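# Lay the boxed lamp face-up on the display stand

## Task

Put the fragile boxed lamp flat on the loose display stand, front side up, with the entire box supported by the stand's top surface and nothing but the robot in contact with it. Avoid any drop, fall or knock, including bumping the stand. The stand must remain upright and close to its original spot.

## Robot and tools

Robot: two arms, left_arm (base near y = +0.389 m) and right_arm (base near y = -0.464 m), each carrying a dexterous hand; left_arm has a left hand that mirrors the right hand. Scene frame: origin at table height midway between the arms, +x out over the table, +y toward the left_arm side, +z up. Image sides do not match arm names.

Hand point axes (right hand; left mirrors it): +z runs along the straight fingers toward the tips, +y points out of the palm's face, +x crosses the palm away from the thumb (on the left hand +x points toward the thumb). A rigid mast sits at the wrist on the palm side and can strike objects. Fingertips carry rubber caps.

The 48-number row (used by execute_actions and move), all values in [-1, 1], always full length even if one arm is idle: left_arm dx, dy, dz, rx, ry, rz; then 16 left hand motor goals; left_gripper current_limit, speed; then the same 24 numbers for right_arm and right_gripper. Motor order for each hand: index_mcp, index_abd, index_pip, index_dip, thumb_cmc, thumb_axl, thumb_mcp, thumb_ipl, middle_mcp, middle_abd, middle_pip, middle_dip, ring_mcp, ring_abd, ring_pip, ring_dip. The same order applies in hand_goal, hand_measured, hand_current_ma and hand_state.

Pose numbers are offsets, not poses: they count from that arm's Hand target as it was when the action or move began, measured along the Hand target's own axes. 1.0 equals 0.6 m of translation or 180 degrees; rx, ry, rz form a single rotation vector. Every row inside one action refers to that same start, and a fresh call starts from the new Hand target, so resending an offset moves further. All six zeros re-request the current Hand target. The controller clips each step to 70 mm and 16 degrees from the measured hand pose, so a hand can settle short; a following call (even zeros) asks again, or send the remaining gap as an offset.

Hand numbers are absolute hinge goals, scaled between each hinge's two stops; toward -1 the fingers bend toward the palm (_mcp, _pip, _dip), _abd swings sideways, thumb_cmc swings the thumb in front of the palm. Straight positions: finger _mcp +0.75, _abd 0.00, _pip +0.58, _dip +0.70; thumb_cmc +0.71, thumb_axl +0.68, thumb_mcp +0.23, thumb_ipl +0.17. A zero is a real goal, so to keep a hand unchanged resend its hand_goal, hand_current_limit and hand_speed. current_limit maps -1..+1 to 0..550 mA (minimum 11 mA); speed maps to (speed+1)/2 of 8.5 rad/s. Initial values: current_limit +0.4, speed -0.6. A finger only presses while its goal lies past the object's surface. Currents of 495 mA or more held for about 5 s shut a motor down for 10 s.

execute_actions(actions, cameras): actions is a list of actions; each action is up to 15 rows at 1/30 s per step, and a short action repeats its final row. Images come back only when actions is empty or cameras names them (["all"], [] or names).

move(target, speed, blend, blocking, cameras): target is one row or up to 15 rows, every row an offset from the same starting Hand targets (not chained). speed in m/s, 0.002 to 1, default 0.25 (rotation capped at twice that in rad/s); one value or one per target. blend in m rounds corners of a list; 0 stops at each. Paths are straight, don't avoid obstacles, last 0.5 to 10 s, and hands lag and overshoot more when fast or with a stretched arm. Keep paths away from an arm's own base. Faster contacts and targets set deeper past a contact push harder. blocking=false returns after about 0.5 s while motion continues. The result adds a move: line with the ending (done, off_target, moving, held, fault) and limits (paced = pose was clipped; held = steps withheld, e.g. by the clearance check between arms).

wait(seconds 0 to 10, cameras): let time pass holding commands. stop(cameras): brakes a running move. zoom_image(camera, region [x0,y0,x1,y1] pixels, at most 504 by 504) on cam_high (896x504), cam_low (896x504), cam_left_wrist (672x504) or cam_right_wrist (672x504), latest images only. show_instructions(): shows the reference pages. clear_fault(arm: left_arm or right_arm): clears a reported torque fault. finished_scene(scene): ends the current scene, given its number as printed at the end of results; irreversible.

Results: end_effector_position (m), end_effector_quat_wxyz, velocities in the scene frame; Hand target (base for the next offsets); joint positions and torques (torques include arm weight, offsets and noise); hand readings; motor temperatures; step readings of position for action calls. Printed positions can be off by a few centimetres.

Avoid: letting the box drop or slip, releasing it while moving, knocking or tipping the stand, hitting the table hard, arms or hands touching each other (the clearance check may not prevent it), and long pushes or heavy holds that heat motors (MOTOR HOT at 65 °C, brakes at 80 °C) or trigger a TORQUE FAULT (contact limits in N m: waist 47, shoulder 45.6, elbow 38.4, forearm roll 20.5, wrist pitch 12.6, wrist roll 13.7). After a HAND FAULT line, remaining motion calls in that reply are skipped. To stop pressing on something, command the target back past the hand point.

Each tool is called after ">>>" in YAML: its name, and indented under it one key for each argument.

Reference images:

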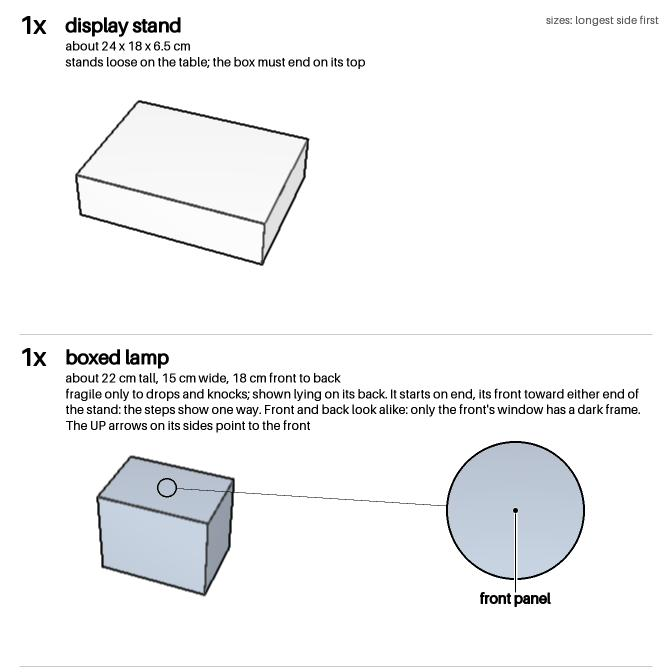

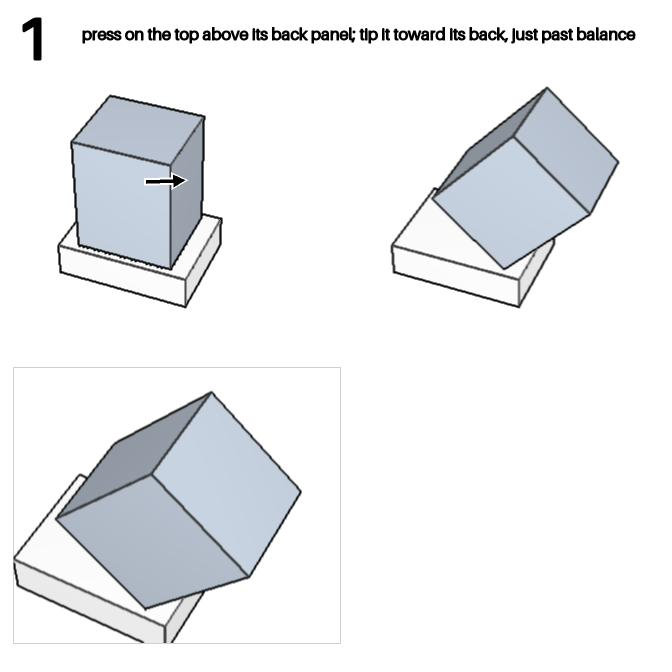

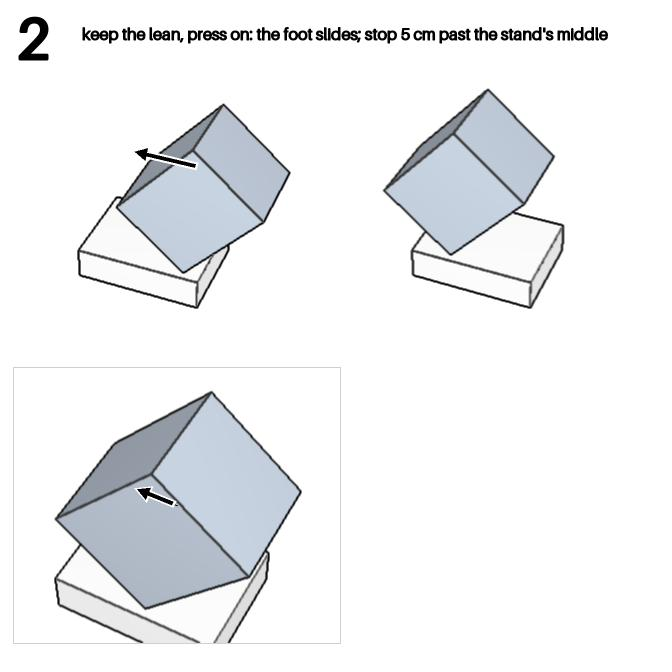

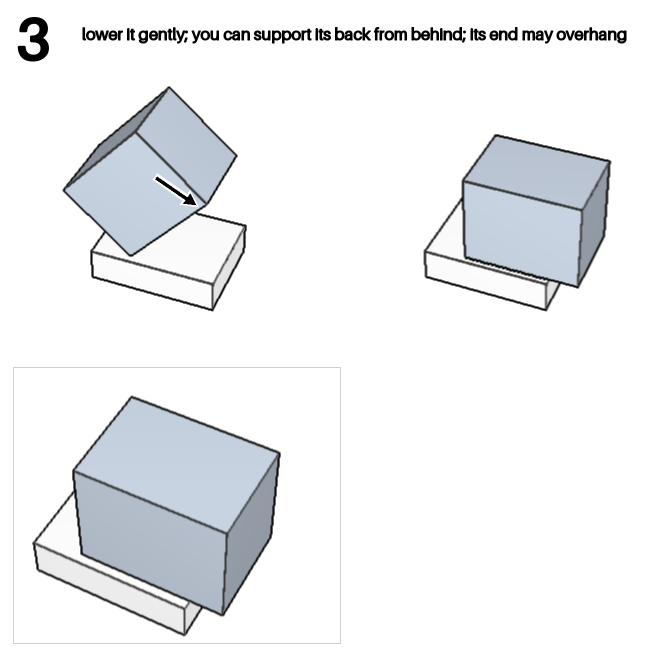

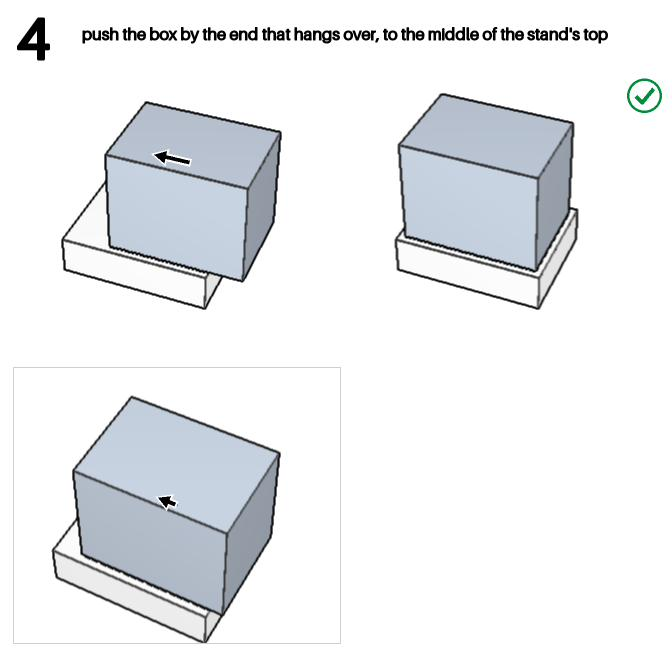

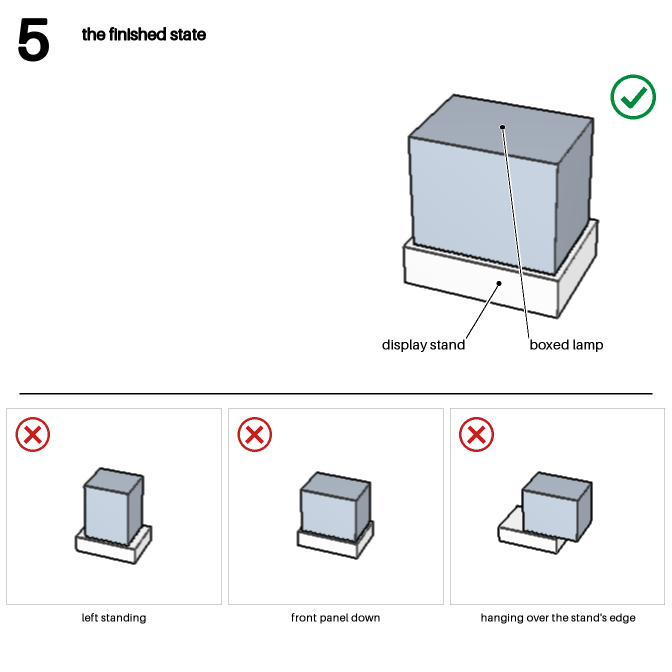

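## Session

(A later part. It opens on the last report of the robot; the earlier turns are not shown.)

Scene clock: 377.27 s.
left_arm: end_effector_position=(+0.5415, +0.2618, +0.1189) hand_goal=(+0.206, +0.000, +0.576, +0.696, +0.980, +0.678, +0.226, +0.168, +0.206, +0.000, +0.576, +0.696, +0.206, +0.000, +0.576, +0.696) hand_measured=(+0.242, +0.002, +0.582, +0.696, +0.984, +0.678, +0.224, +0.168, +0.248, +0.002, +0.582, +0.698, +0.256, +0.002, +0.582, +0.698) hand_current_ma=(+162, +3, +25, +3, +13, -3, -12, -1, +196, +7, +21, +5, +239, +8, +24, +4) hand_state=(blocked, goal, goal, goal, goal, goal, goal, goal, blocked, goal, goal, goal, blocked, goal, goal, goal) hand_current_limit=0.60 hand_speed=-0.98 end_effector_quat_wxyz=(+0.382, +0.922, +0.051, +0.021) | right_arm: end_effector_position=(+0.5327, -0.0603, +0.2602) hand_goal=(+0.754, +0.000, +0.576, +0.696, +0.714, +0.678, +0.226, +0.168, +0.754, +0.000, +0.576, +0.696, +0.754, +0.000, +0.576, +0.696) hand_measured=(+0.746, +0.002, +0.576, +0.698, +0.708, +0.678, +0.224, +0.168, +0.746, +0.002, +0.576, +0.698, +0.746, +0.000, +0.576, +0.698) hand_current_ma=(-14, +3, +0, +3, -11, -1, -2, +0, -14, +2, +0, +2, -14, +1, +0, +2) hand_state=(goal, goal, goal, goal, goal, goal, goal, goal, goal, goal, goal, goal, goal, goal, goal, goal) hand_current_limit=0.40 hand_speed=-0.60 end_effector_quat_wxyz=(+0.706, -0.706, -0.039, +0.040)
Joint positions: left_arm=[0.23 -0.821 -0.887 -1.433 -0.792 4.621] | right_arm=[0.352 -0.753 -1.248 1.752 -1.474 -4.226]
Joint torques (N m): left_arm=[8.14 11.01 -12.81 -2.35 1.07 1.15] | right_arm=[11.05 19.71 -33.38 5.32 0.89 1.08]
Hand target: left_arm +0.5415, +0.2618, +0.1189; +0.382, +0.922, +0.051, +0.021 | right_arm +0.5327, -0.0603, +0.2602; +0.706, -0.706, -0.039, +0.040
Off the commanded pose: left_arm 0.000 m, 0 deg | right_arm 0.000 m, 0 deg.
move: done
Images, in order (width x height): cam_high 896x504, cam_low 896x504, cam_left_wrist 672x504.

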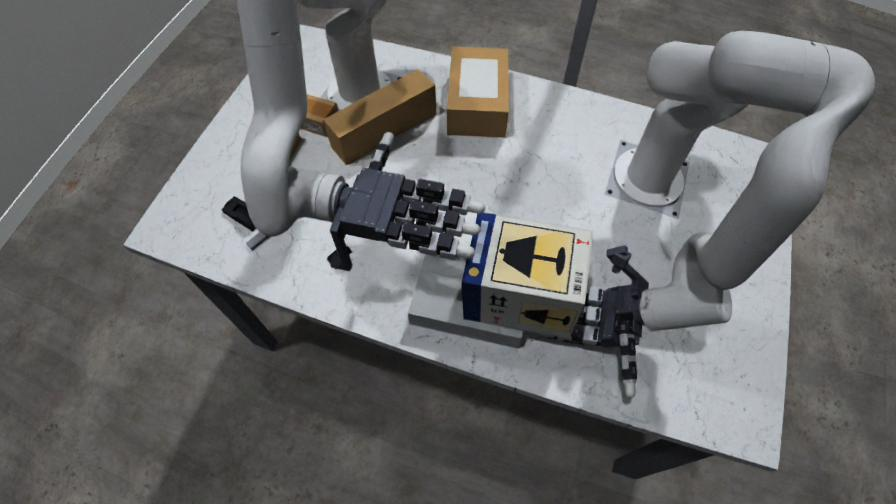

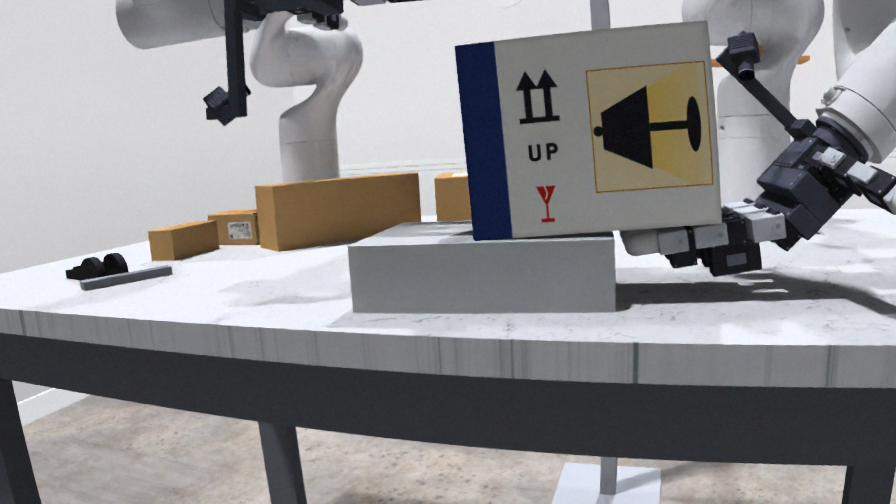

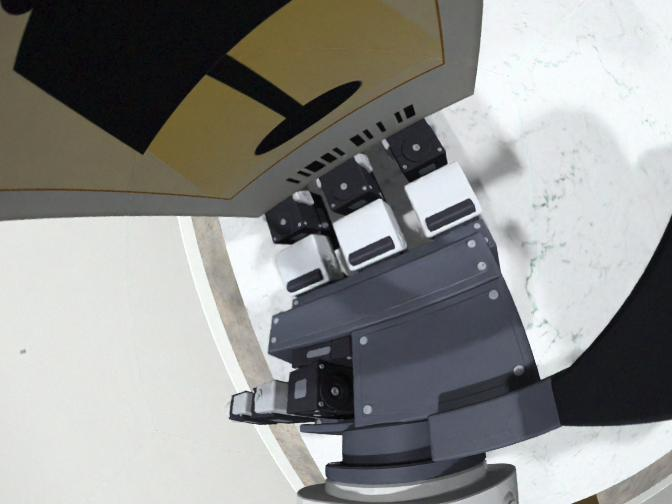

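>>> move:
  target:
    - [0,-0.0288,0.0285,0,0,0,0.1375,0,0.576,0.696,0.98,0.678,0.226,0.168,0.1375,0,0.576,0.696,0.1375,0,0.576,0.696,0.6,-0.9835,0,0,0,0,0,0,0.754,0,0.576,0.696,0.714,0.678,0.226,0.168,0.754,0,0.576,0.696,0.754,0,0.576,0.696,0.4,-0.6]
    - [0,-0.0355,0.0352,0,0,0,0.1375,0,0.576,0.696,0.98,0.678,0.226,0.168,0.1375,0,0.576,0.696,0.1375,0,0.576,0.696,0.6,-0.9835,0,0,0,0,0,0,0.754,0,0.576,0.696,0.714,0.678,0.226,0.168,0.754,0,0.576,0.696,0.754,0,0.576,0.696,0.4,-0.6]
  speed: 0.015
  blend: [0.002,0]
  cameras: ["cam_high","cam_low"]

>>> zoom_image:
  camera: "cam_low"
  region: [400, 100, 820, 360]

Scene clock: 394.00 s.
left_arm: end_effector_position=(+0.5415, +0.2620, +0.0890) hand_goal=(+0.138, +0.000, +0.576, +0.696, +0.980, +0.678, +0.226, +0.168, +0.138, +0.000, +0.576, +0.696, +0.138, +0.000, +0.576, +0.696) hand_measured=(+0.162, +0.002, +0.582, +0.696, +0.984, +0.678, +0.224, +0.168, +0.158, +0.002, +0.582, +0.698, +0.160, +0.002, +0.582, +0.698) hand_current_ma=(+105, +3, +25, +3, +13, -3, -12, -1, +93, +7, +21, +5, +101, +8, +24, +4) hand_state=(blocked, goal, goal, goal, goal, goal, goal, goal, blocked, goal, goal, goal, blocked, goal, goal, goal) hand_current_limit=0.60 hand_speed=-0.98 end_effector_quat_wxyz=(+0.382, +0.922, +0.051, +0.021) | right_arm: end_effector_position=(+0.5327, -0.0603, +0.2602) hand_goal=(+0.754, +0.000, +0.576, +0.696, +0.714, +0.678, +0.226, +0.168, +0.754, +0.000, +0.576, +0.696, +0.754, +0.000, +0.576, +0.696) hand_measured=(+0.746, +0.002, +0.576, +0.698, +0.708, +0.678, +0.224, +0.168, +0.746, +0.002, +0.576, +0.698, +0.746, +0.000, +0.576, +0.698) hand_current_ma=(-14, +3, +0, +3, -11, -1, -2, +0, -14, +2, +0, +2, -14, +1, +0, +2) hand_state=(goal, goal, goal, goal, goal, goal, goal, goal, goal, goal, goal, goal, goal, goal, goal, goal) hand_current_limit=0.40 hand_speed=-0.60 end_effector_quat_wxyz=(+0.706, -0.706, -0.039, +0.040)
Joint positions: left_arm=[0.23 -0.897 -0.916 -1.478 -0.787 4.685] | right_arm=[0.352 -0.753 -1.248 1.752 -1.474 -4.226]
Joint torques (N m): left_arm=[7.78 9 -11.62 -2.18 1.77 1.23] | right_arm=[9.45 18.88 -33.92 4.49 0.42 1.12]
Hand target: left_arm +0.5415, +0.2620, +0.0889; +0.382, +0.922, +0.051, +0.021 | right_arm +0.5327, -0.0603, +0.2602; +0.706, -0.706, -0.039, +0.040
Off the commanded pose: left_arm 0.000 m, 0 deg | right_arm 0.000 m, 0 deg.
move: done
Images, in order (width x height): cam_high 896x504, cam_low 896x504.

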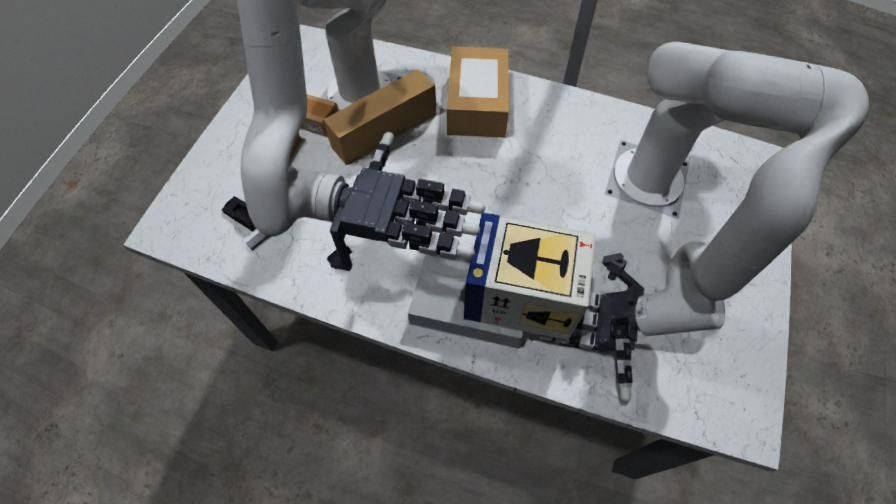

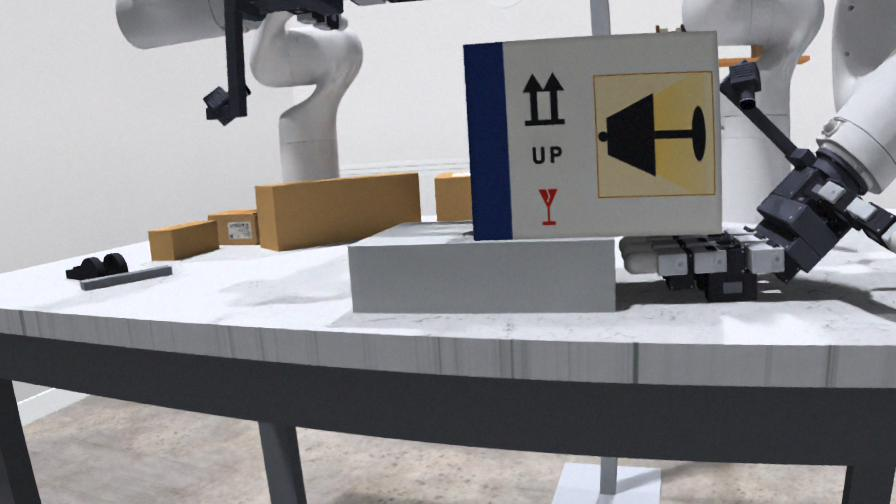

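Scaled by 1.200 from the camera's 896x504 image, which has a finer 1280x720 frame.

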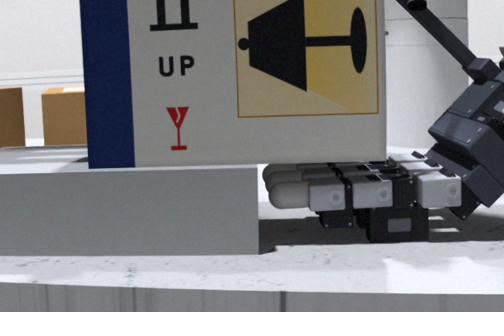

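>>> move:
  target:
    - [0,-0.0024,0.0024,0,0,0,0.17,0,0.576,0.696,0.98,0.678,0.226,0.168,0.17,0,0.576,0.696,0.17,0,0.576,0.696,0.4,-0.9,0,0,0,0,0,0,0.754,0,0.576,0.696,0.714,0.678,0.226,0.168,0.754,0,0.576,0.696,0.754,0,0.576,0.696,0.4,-0.6]
    - [0,-0.1084,-0.1037,0,0,0,0.17,0,0.576,0.696,0.98,0.678,0.226,0.168,0.17,0,0.576,0.696,0.17,0,0.576,0.696,0.4,-0.9,0,0,-0.12,0,0,0,0.754,0,0.576,0.696,0.714,0.678,0.226,0.168,0.754,0,0.576,0.696,0.754,0,0.576,0.696,0.4,-0.6]
    - [0,0.0696,-0.2817,0,0,0,0.754,0,0.576,0.696,0.98,0.678,0.226,0.168,0.754,0,0.576,0.696,0.754,0,0.576,0.696,0.4,-0.6,0,0,-0.25,0,0,0,0.754,0,0.576,0.696,0.714,0.678,0.226,0.168,0.754,0,0.576,0.696,0.754,0,0.576,0.696,0.4,-0.6]
    - [0,0.1159,-0.2353,0,0,0,0.754,0,0.576,0.696,0.98,0.678,0.226,0.168,0.754,0,0.576,0.696,0.754,0,0.576,0.696,0.4,-0.6,0,0,-0.25,0,0,0,0.754,0,0.576,0.696,0.714,0.678,0.226,0.168,0.754,0,0.576,0.696,0.754,0,0.576,0.696,0.4,-0.6]
  speed: [0.01,0.05,0.12,0.08]
  cameras: ["all"]

>>> zoom_image:
  camera: "cam_high"
  region: [380, 180, 660, 400]

Scene clock: 434.60 s.
left_arm: end_effector_position=(+0.5358, +0.3123, +0.2379) hand_goal=(+0.754, +0.000, +0.576, +0.696, +0.980, +0.678, +0.226, +0.168, +0.754, +0.000, +0.576, +0.696, +0.754, +0.000, +0.576, +0.696) hand_measured=(+0.760, +0.002, +0.582, +0.696, +0.984, +0.678, +0.224, +0.168, +0.758, +0.002, +0.582, +0.698, +0.758, +0.002, +0.582, +0.698) hand_current_ma=(+24, +3, +24, +3, +17, -3, -12, -1, +19, +6, +21, +5, +20, +7, +23, +4) hand_state=(goal, goal, goal, goal, goal, goal, goal, goal, goal, goal, goal, goal, goal, goal, goal, goal) hand_current_limit=0.40 hand_speed=-0.60 end_effector_quat_wxyz=(+0.382, +0.922, +0.051, +0.021) | right_arm: end_effector_position=(+0.5494, -0.2094, +0.2601) hand_goal=(+0.754, +0.000, +0.576, +0.696, +0.714, +0.678, +0.226, +0.168, +0.754, +0.000, +0.576, +0.696, +0.754, +0.000, +0.576, +0.696) hand_measured=(+0.746, +0.002, +0.576, +0.698, +0.708, +0.678, +0.224, +0.168, +0.746, +0.002, +0.576, +0.698, +0.746, +0.000, +0.576, +0.698) hand_current_ma=(-14, +3, +0, +3, -11, -1, -2, +0, -15, +2, +0, +2, -14, +1, +0, +2) hand_state=(goal, goal, goal, goal, goal, goal, goal, goal, goal, goal, goal, goal, goal, goal, goal, goal) hand_current_limit=0.40 hand_speed=-0.60 end_effector_quat_wxyz=(+0.706, -0.706, -0.039, +0.040)
Joint positions: left_arm=[0.338 -0.545 -0.84 -1.131 -0.877 4.331] | right_arm=[0.1 -0.731 -1.208 1.53 -1.593 -4.235]
Joint torques (N m): left_arm=[-10.23 37.65 -1.95 -2.2 1.88 -0.87] | right_arm=[-12.53 19.4 -32.85 -3.35 -3.83 1]
Hand target: left_arm +0.5358, +0.3123, +0.2379; +0.382, +0.922, +0.051, +0.021 | right_arm +0.5494, -0.2094, +0.2601; +0.706, -0.706, -0.039, +0.040
Off the commanded pose: left_arm 0.000 m, 0 deg | right_arm 0.000 m, 0 deg.
move: done

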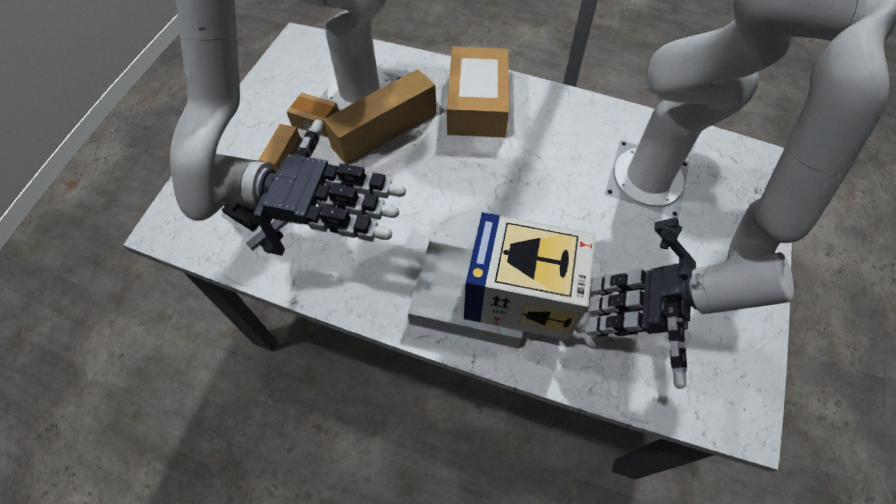

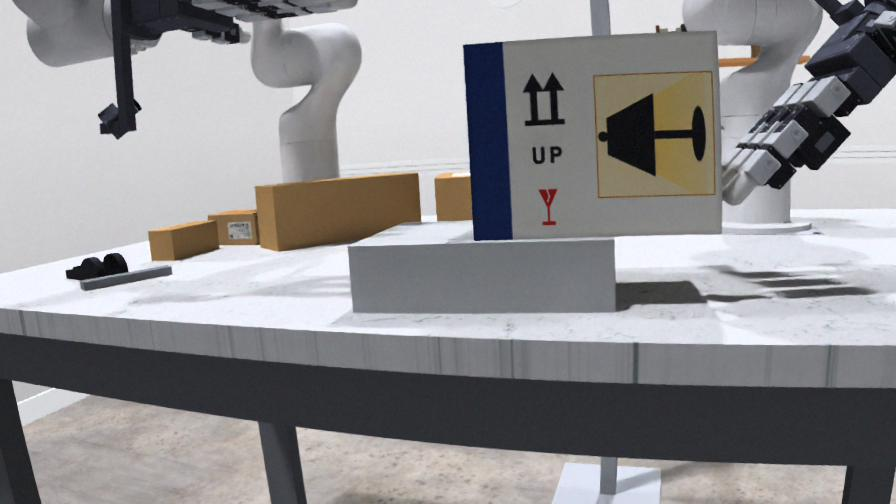

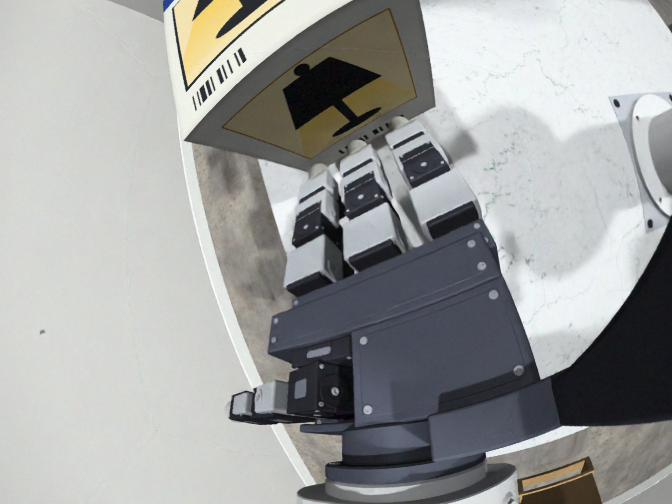

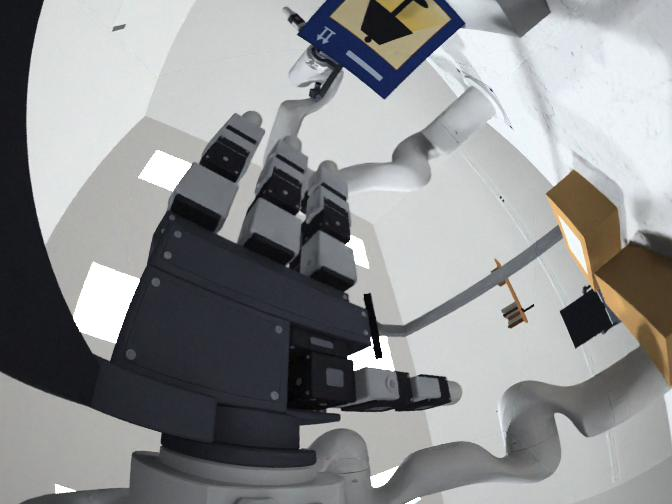

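Scaled by 1.800 from the camera's 896x504 image, which has a finer 1280x720 frame.

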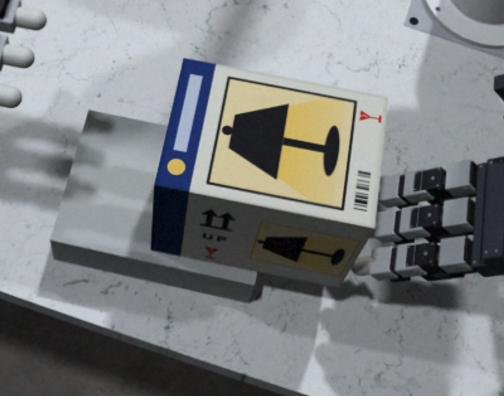

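>>> zoom_image:
  camera: "cam_low"
  region: [440, 200, 640, 320]

>>> zoom_image:
  camera: "cam_left_wrist"
  region: [250, 20, 480, 220]

Scaled by 2.520 from the camera's 896x504 image, which has a finer 1280x720 frame.

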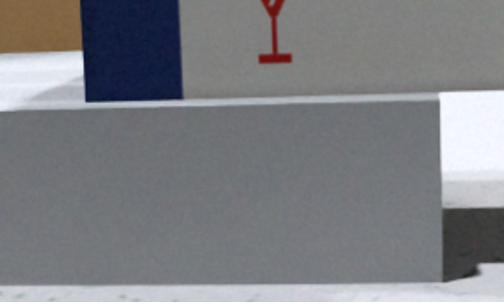

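Scaled by 2.191 from the camera's 672x504 image, which has a finer 960x720 frame.

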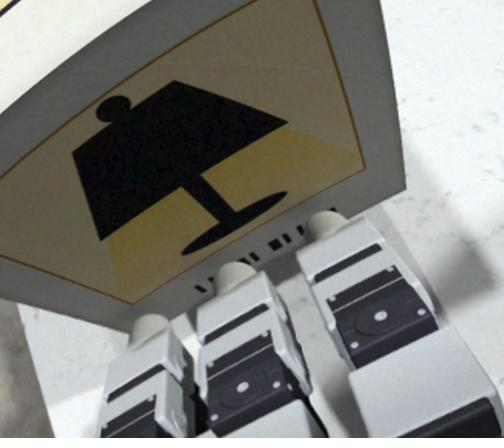

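>>> move:
  target: [-0.0067,0.1273,0.1273,0,0,0,0.754,0,0.576,0.696,0.98,0.678,0.226,0.168,0.754,0,0.576,0.696,0.754,0,0.576,0.696,0.4,-0.6,0,0,0,0,0,0,0.754,0,0.576,0.696,0.714,0.678,0.226,0.168,0.754,0,0.576,0.696,0.754,0,0.576,0.696,0.4,-0.6]
  speed: 0.035
  cameras: ["cam_high","cam_low"]

>>> zoom_image:
  camera: "cam_low"
  region: [330, 210, 450, 320]

>>> zoom_image:
  camera: "cam_low"
  region: [540, 200, 660, 310]

>>> zoom_image:
  camera: "cam_high"
  region: [380, 180, 580, 360]

Scene clock: 489.90 s.
left_arm: end_effector_position=(+0.5438, +0.2045, +0.2379) hand_goal=(+0.754, +0.000, +0.576, +0.696, +0.980, +0.678, +0.226, +0.168, +0.754, +0.000, +0.576, +0.696, +0.754, +0.000, +0.576, +0.696) hand_measured=(+0.764, +0.002, +0.582, +0.696, +0.984, +0.678, +0.224, +0.168, +0.762, +0.002, +0.582, +0.698, +0.762, +0.002, +0.582, +0.698) hand_current_ma=(+44, +3, +24, +3, +17, -3, -12, -1, +35, +6, +21, +5, +33, +7, +23, +4) hand_state=(goal, goal, goal, goal, goal, goal, goal, goal, goal, goal, goal, goal, goal, goal, goal, goal) hand_current_limit=0.40 hand_speed=-0.60 end_effector_quat_wxyz=(+0.382, +0.922, +0.051, +0.021) | right_arm: end_effector_position=(+0.5494, -0.2094, +0.2601) hand_goal=(+0.754, +0.000, +0.576, +0.696, +0.714, +0.678, +0.226, +0.168, +0.754, +0.000, +0.576, +0.696, +0.754, +0.000, +0.576, +0.696) hand_measured=(+0.746, +0.002, +0.576, +0.698, +0.708, +0.678, +0.224, +0.168, +0.746, +0.002, +0.576, +0.698, +0.746, +0.000, +0.576, +0.698) hand_current_ma=(-14, +3, +0, +3, -11, -1, -2, +0, -15, +2, +0, +2, -14, +1, +0, +2) hand_state=(goal, goal, goal, goal, goal, goal, goal, goal, goal, goal, goal, goal, goal, goal, goal, goal) hand_current_limit=0.40 hand_speed=-0.60 end_effector_quat_wxyz=(+0.706, -0.706, -0.039, +0.040)
Joint positions: left_arm=[0.106 -0.527 -0.808 -1.346 -0.81 4.32] | right_arm=[0.1 -0.731 -1.208 1.53 -1.593 -4.235]
Joint torques (N m): left_arm=[-10.5 26.74 -10.05 -2.59 1.86 -1.07] | right_arm=[-13.75 19.75 -33.7 -3.14 -3.92 0.92]
Hand target: left_arm +0.5438, +0.2045, +0.2379; +0.382, +0.922, +0.051, +0.021 | right_arm +0.5494, -0.2094, +0.2601; +0.706, -0.706, -0.039, +0.040
Off the commanded pose: left_arm 0.000 m, 0 deg | right_arm 0.000 m, 0 deg.
move: done
Images, in order (width x height): cam_high 896x504, cam_low 896x504.

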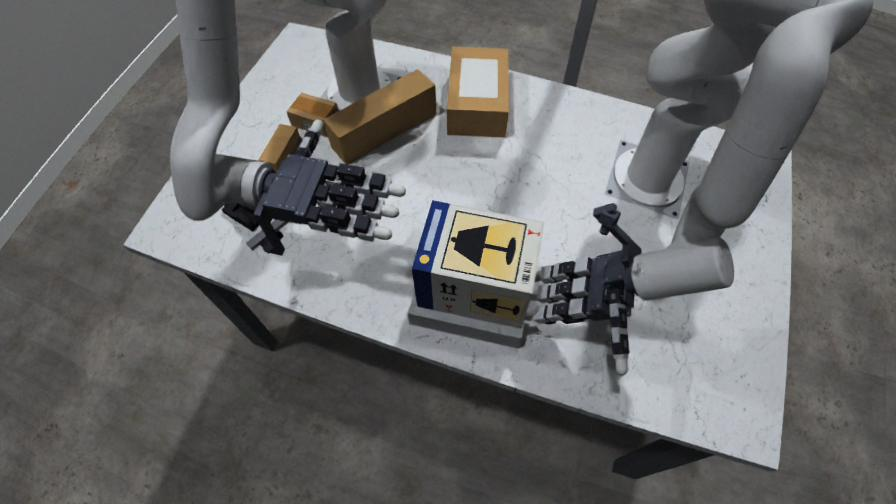

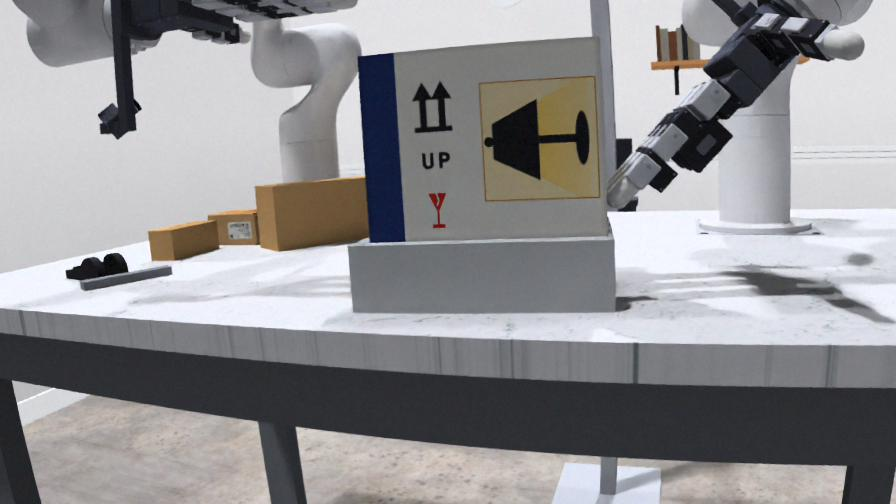

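Scaled by 4.200 from the camera's 896x504 image, which has a finer 1280x720 frame.

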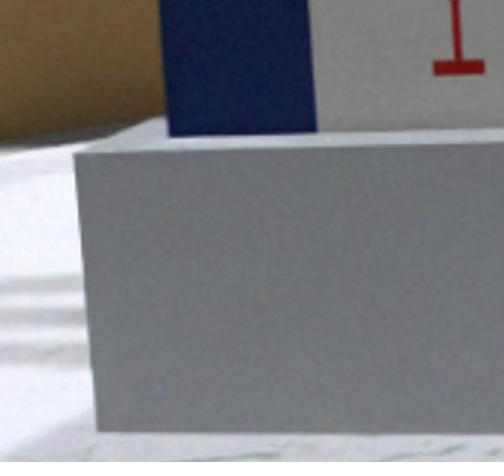

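Scaled by 4.200 from the camera's 896x504 image, which has a finer 1280x720 frame.

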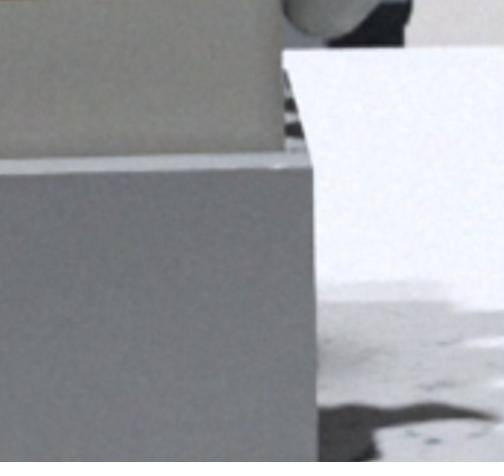

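Scaled by 2.520 from the camera's 896x504 image, which has a finer 1280x720 frame.

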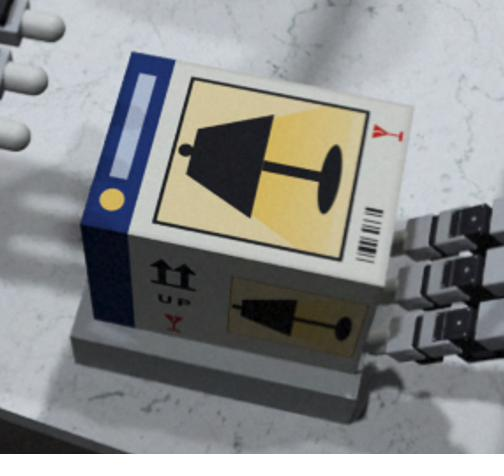

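>>> move:
  target: [0,0.0059,0.0059,0,0.0062,-0.0062,0.754,0,0.576,0.696,0.98,0.678,0.226,0.168,0.754,0,0.576,0.696,0.754,0,0.576,0.696,0.4,-0.6,0,0,0,0,0,0,0.754,0,0.576,0.696,0.714,0.678,0.226,0.168,0.754,0,0.576,0.696,0.754,0,0.576,0.696,0.4,-0.6]
  speed: 0.03
  cameras: ["cam_high","cam_low"]

>>> zoom_image:
  camera: "cam_low"
  region: [330, 210, 450, 320]

>>> zoom_image:
  camera: "cam_low"
  region: [540, 200, 660, 310]

Scene clock: 518.23 s.
left_arm: end_effector_position=(+0.5444, +0.1995, +0.2379) hand_goal=(+0.754, +0.000, +0.576, +0.696, +0.980, +0.678, +0.226, +0.168, +0.754, +0.000, +0.576, +0.696, +0.754, +0.000, +0.576, +0.696) hand_measured=(+0.764, +0.000, +0.582, +0.696, +0.984, +0.678, +0.224, +0.168, +0.762, +0.000, +0.582, +0.698, +0.766, -0.002, +0.582, +0.698) hand_current_ma=(+44, +2, +24, +3, +17, -3, -12, -1, +36, +1, +21, +5, +51, -8, +23, +4) hand_state=(goal, goal, goal, goal, goal, goal, goal, goal, goal, goal, goal, goal, goal, goal, goal, goal) hand_current_limit=0.40 hand_speed=-0.60 end_effector_quat_wxyz=(+0.382, +0.922, +0.064, +0.026) | right_arm: end_effector_position=(+0.5494, -0.2094, +0.2601) hand_goal=(+0.754, +0.000, +0.576, +0.696, +0.714, +0.678, +0.226, +0.168, +0.754, +0.000, +0.576, +0.696, +0.754, +0.000, +0.576, +0.696) hand_measured=(+0.746, +0.002, +0.576, +0.698, +0.708, +0.678, +0.224, +0.168, +0.746, +0.002, +0.576, +0.698, +0.746, +0.000, +0.576, +0.698) hand_current_ma=(-14, +3, +0, +3, -11, -1, -2, +0, -15, +2, +0, +2, -14, +1, +0, +2) hand_state=(goal, goal, goal, goal, goal, goal, goal, goal, goal, goal, goal, goal, goal, goal, goal, goal) hand_current_limit=0.40 hand_speed=-0.60 end_effector_quat_wxyz=(+0.706, -0.706, -0.039, +0.040)
Joint positions: left_arm=[0.093 -0.518 -0.792 -1.389 -0.798 4.326] | right_arm=[0.1 -0.731 -1.208 1.53 -1.593 -4.235]
Joint torques (N m): left_arm=[-11.38 36.17 -1.69 -2.79 1.86 0.93] | right_arm=[-12.91 19.83 -33.1 -2.88 -3.91 0.91]
Hand target: left_arm +0.5444, +0.1995, +0.2379; +0.382, +0.922, +0.064, +0.027 | right_arm +0.5494, -0.2094, +0.2601; +0.706, -0.706, -0.039, +0.040
Off the commanded pose: left_arm 0.000 m, 0 deg | right_arm 0.000 m, 0 deg.
move: done
Images, in order (width x height): cam_high 896x504, cam_low 896x504.

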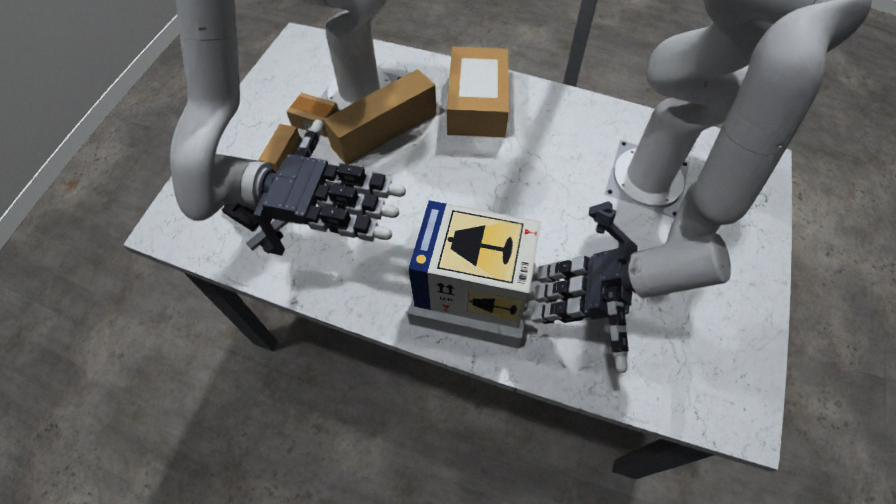

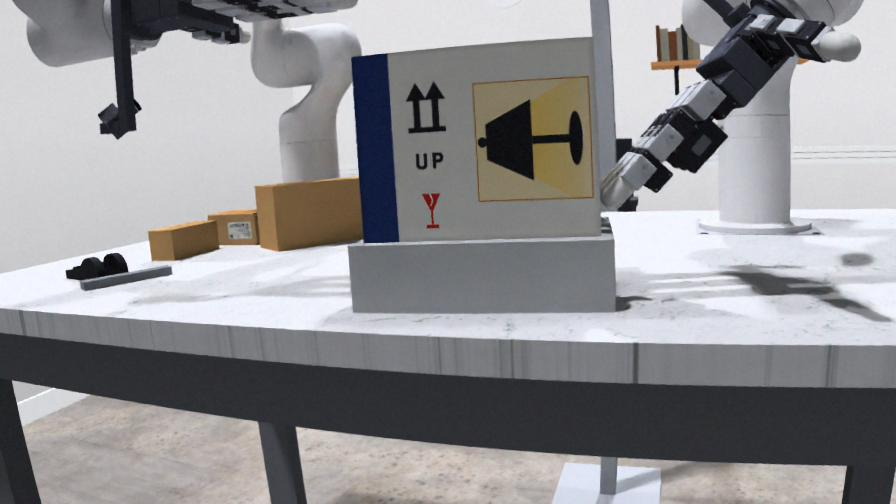

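Scaled by 4.200 from the camera's 896x504 image, which has a finer 1280x720 frame.

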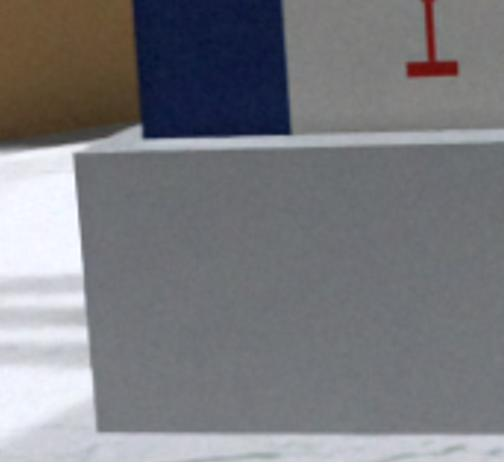

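Scaled by 4.200 from the camera's 896x504 image, which has a finer 1280x720 frame.

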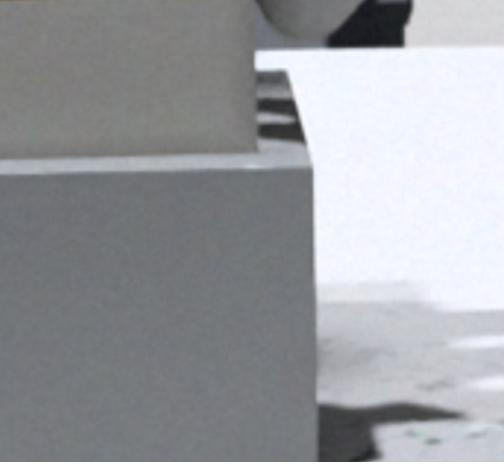

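>>> move:
  target: [0,-0.1,-0.1,0,0,0,0.754,0,0.576,0.696,0.98,0.678,0.226,0.168,0.754,0,0.576,0.696,0.754,0,0.576,0.696,0.4,-0.6,0,0,0,0,0,0,0.754,0,0.576,0.696,0.714,0.678,0.226,0.168,0.754,0,0.576,0.696,0.754,0,0.576,0.696,0.4,-0.6]
  speed: 0.1
  cameras: ["cam_high","cam_low","cam_left_wrist"]

>>> zoom_image:
  camera: "cam_high"
  region: [380, 180, 580, 360]

>>> zoom_image:
  camera: "cam_low"
  region: [540, 200, 660, 310]

Scene clock: 534.63 s.
left_arm: end_effector_position=(+0.5326, +0.2835, +0.2379) hand_goal=(+0.754, +0.000, +0.576, +0.696, +0.980, +0.678, +0.226, +0.168, +0.754, +0.000, +0.576, +0.696, +0.754, +0.000, +0.576, +0.696) hand_measured=(+0.764, +0.000, +0.582, +0.696, +0.984, +0.678, +0.224, +0.168, +0.762, +0.000, +0.580, +0.698, +0.766, +0.000, +0.582, +0.698) hand_current_ma=(+39, +2, +21, +3, +17, -3, -12, -1, +33, +1, +19, +5, +49, -2, +22, +4) hand_state=(goal, goal, goal, goal, goal, goal, goal, goal, goal, goal, goal, goal, goal, goal, goal, goal) hand_current_limit=0.40 hand_speed=-0.60 end_effector_quat_wxyz=(+0.382, +0.922, +0.064, +0.027) | right_arm: end_effector_position=(+0.5494, -0.2094, +0.2601) hand_goal=(+0.754, +0.000, +0.576, +0.696, +0.714, +0.678, +0.226, +0.168, +0.754, +0.000, +0.576, +0.696, +0.754, +0.000, +0.576, +0.696) hand_measured=(+0.746, +0.002, +0.576, +0.698, +0.708, +0.678, +0.224, +0.168, +0.746, +0.002, +0.576, +0.698, +0.746, +0.000, +0.576, +0.698) hand_current_ma=(-14, +3, +0, +3, -11, -1, -2, +0, -15, +2, +0, +2, -14, +1, +0, +2) hand_state=(goal, goal, goal, goal, goal, goal, goal, goal, goal, goal, goal, goal, goal, goal, goal, goal) hand_current_limit=0.40 hand_speed=-0.60 end_effector_quat_wxyz=(+0.706, -0.706, -0.039, +0.040)
Joint positions: left_arm=[0.28 -0.518 -0.792 -1.221 -0.847 4.344] | right_arm=[0.1 -0.731 -1.208 1.53 -1.593 -4.235]
Joint torques (N m): left_arm=[7.96 7.36 -15.17 1.43 -4.91 0.14] | right_arm=[-12.66 19.97 -33.47 -3.24 -3.93 0.94]
Hand target: left_arm +0.5327, +0.2835, +0.2379; +0.382, +0.922, +0.064, +0.027 | right_arm +0.5494, -0.2094, +0.2601; +0.706, -0.706, -0.039, +0.040
Off the commanded pose: left_arm 0.000 m, 0 deg | right_arm 0.000 m, 0 deg.
move: done
Images, in order (width x height): cam_high 896x504, cam_low 896x504, cam_left_wrist 672x504.

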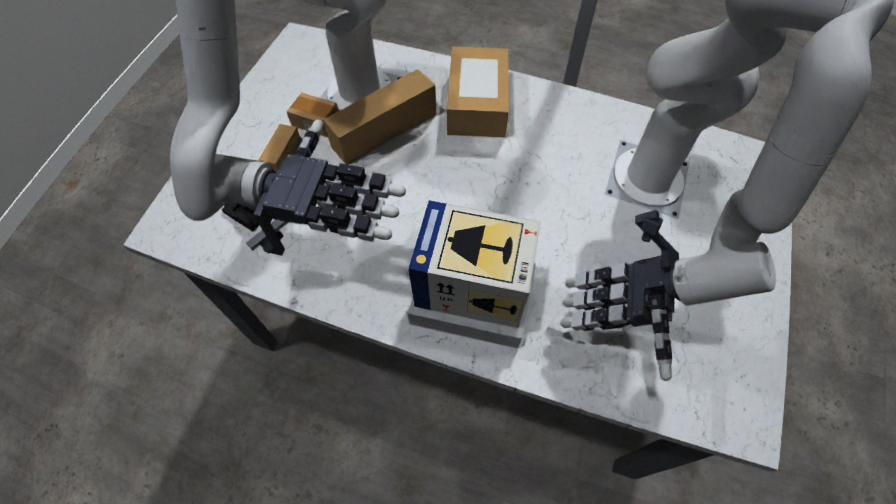

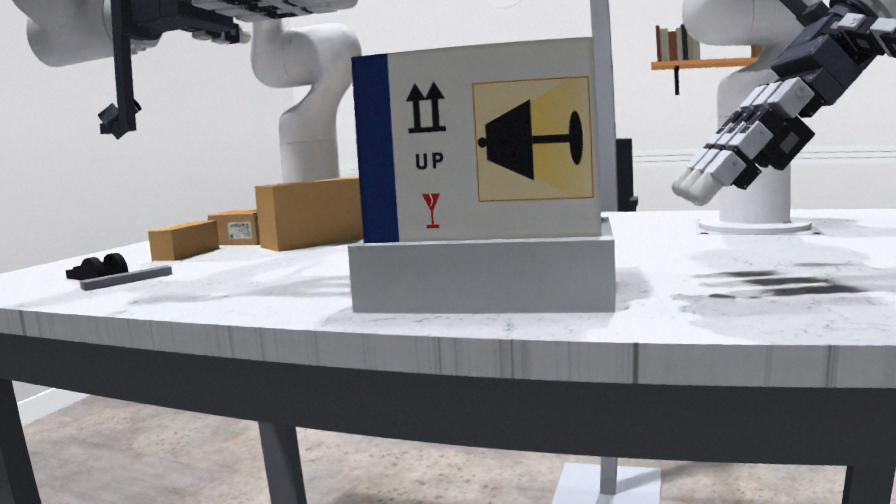

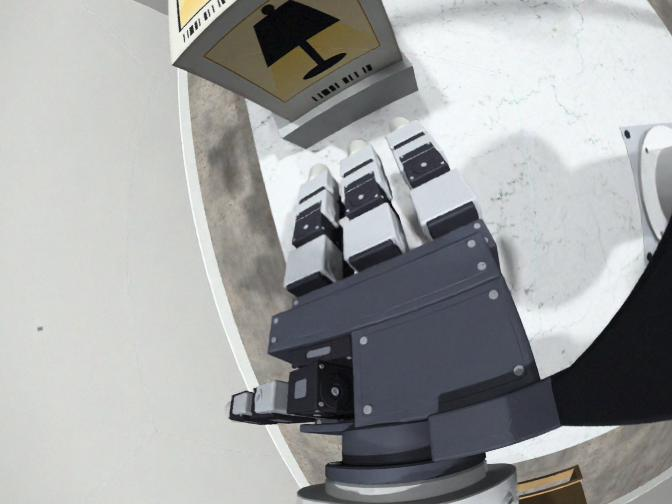

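Scaled by 2.520 from the camera's 896x504 image, which has a finer 1280x720 frame.

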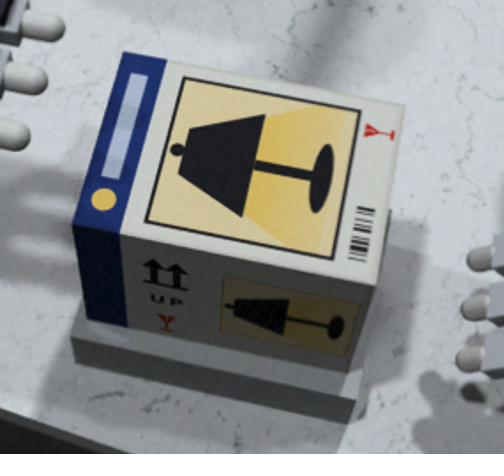

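Scaled by 4.200 from the camera's 896x504 image, which has a finer 1280x720 frame.

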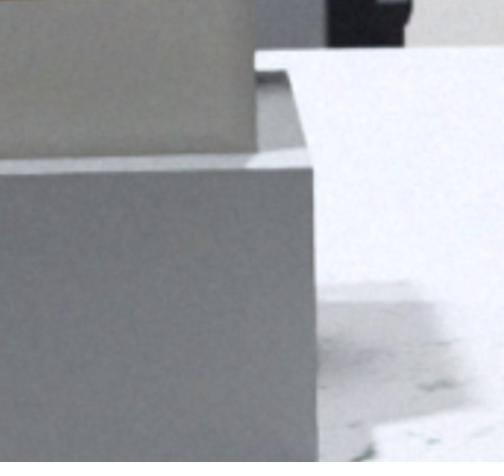

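>>> finished_scene:
  scene: 2

The scene is finished: the task was done.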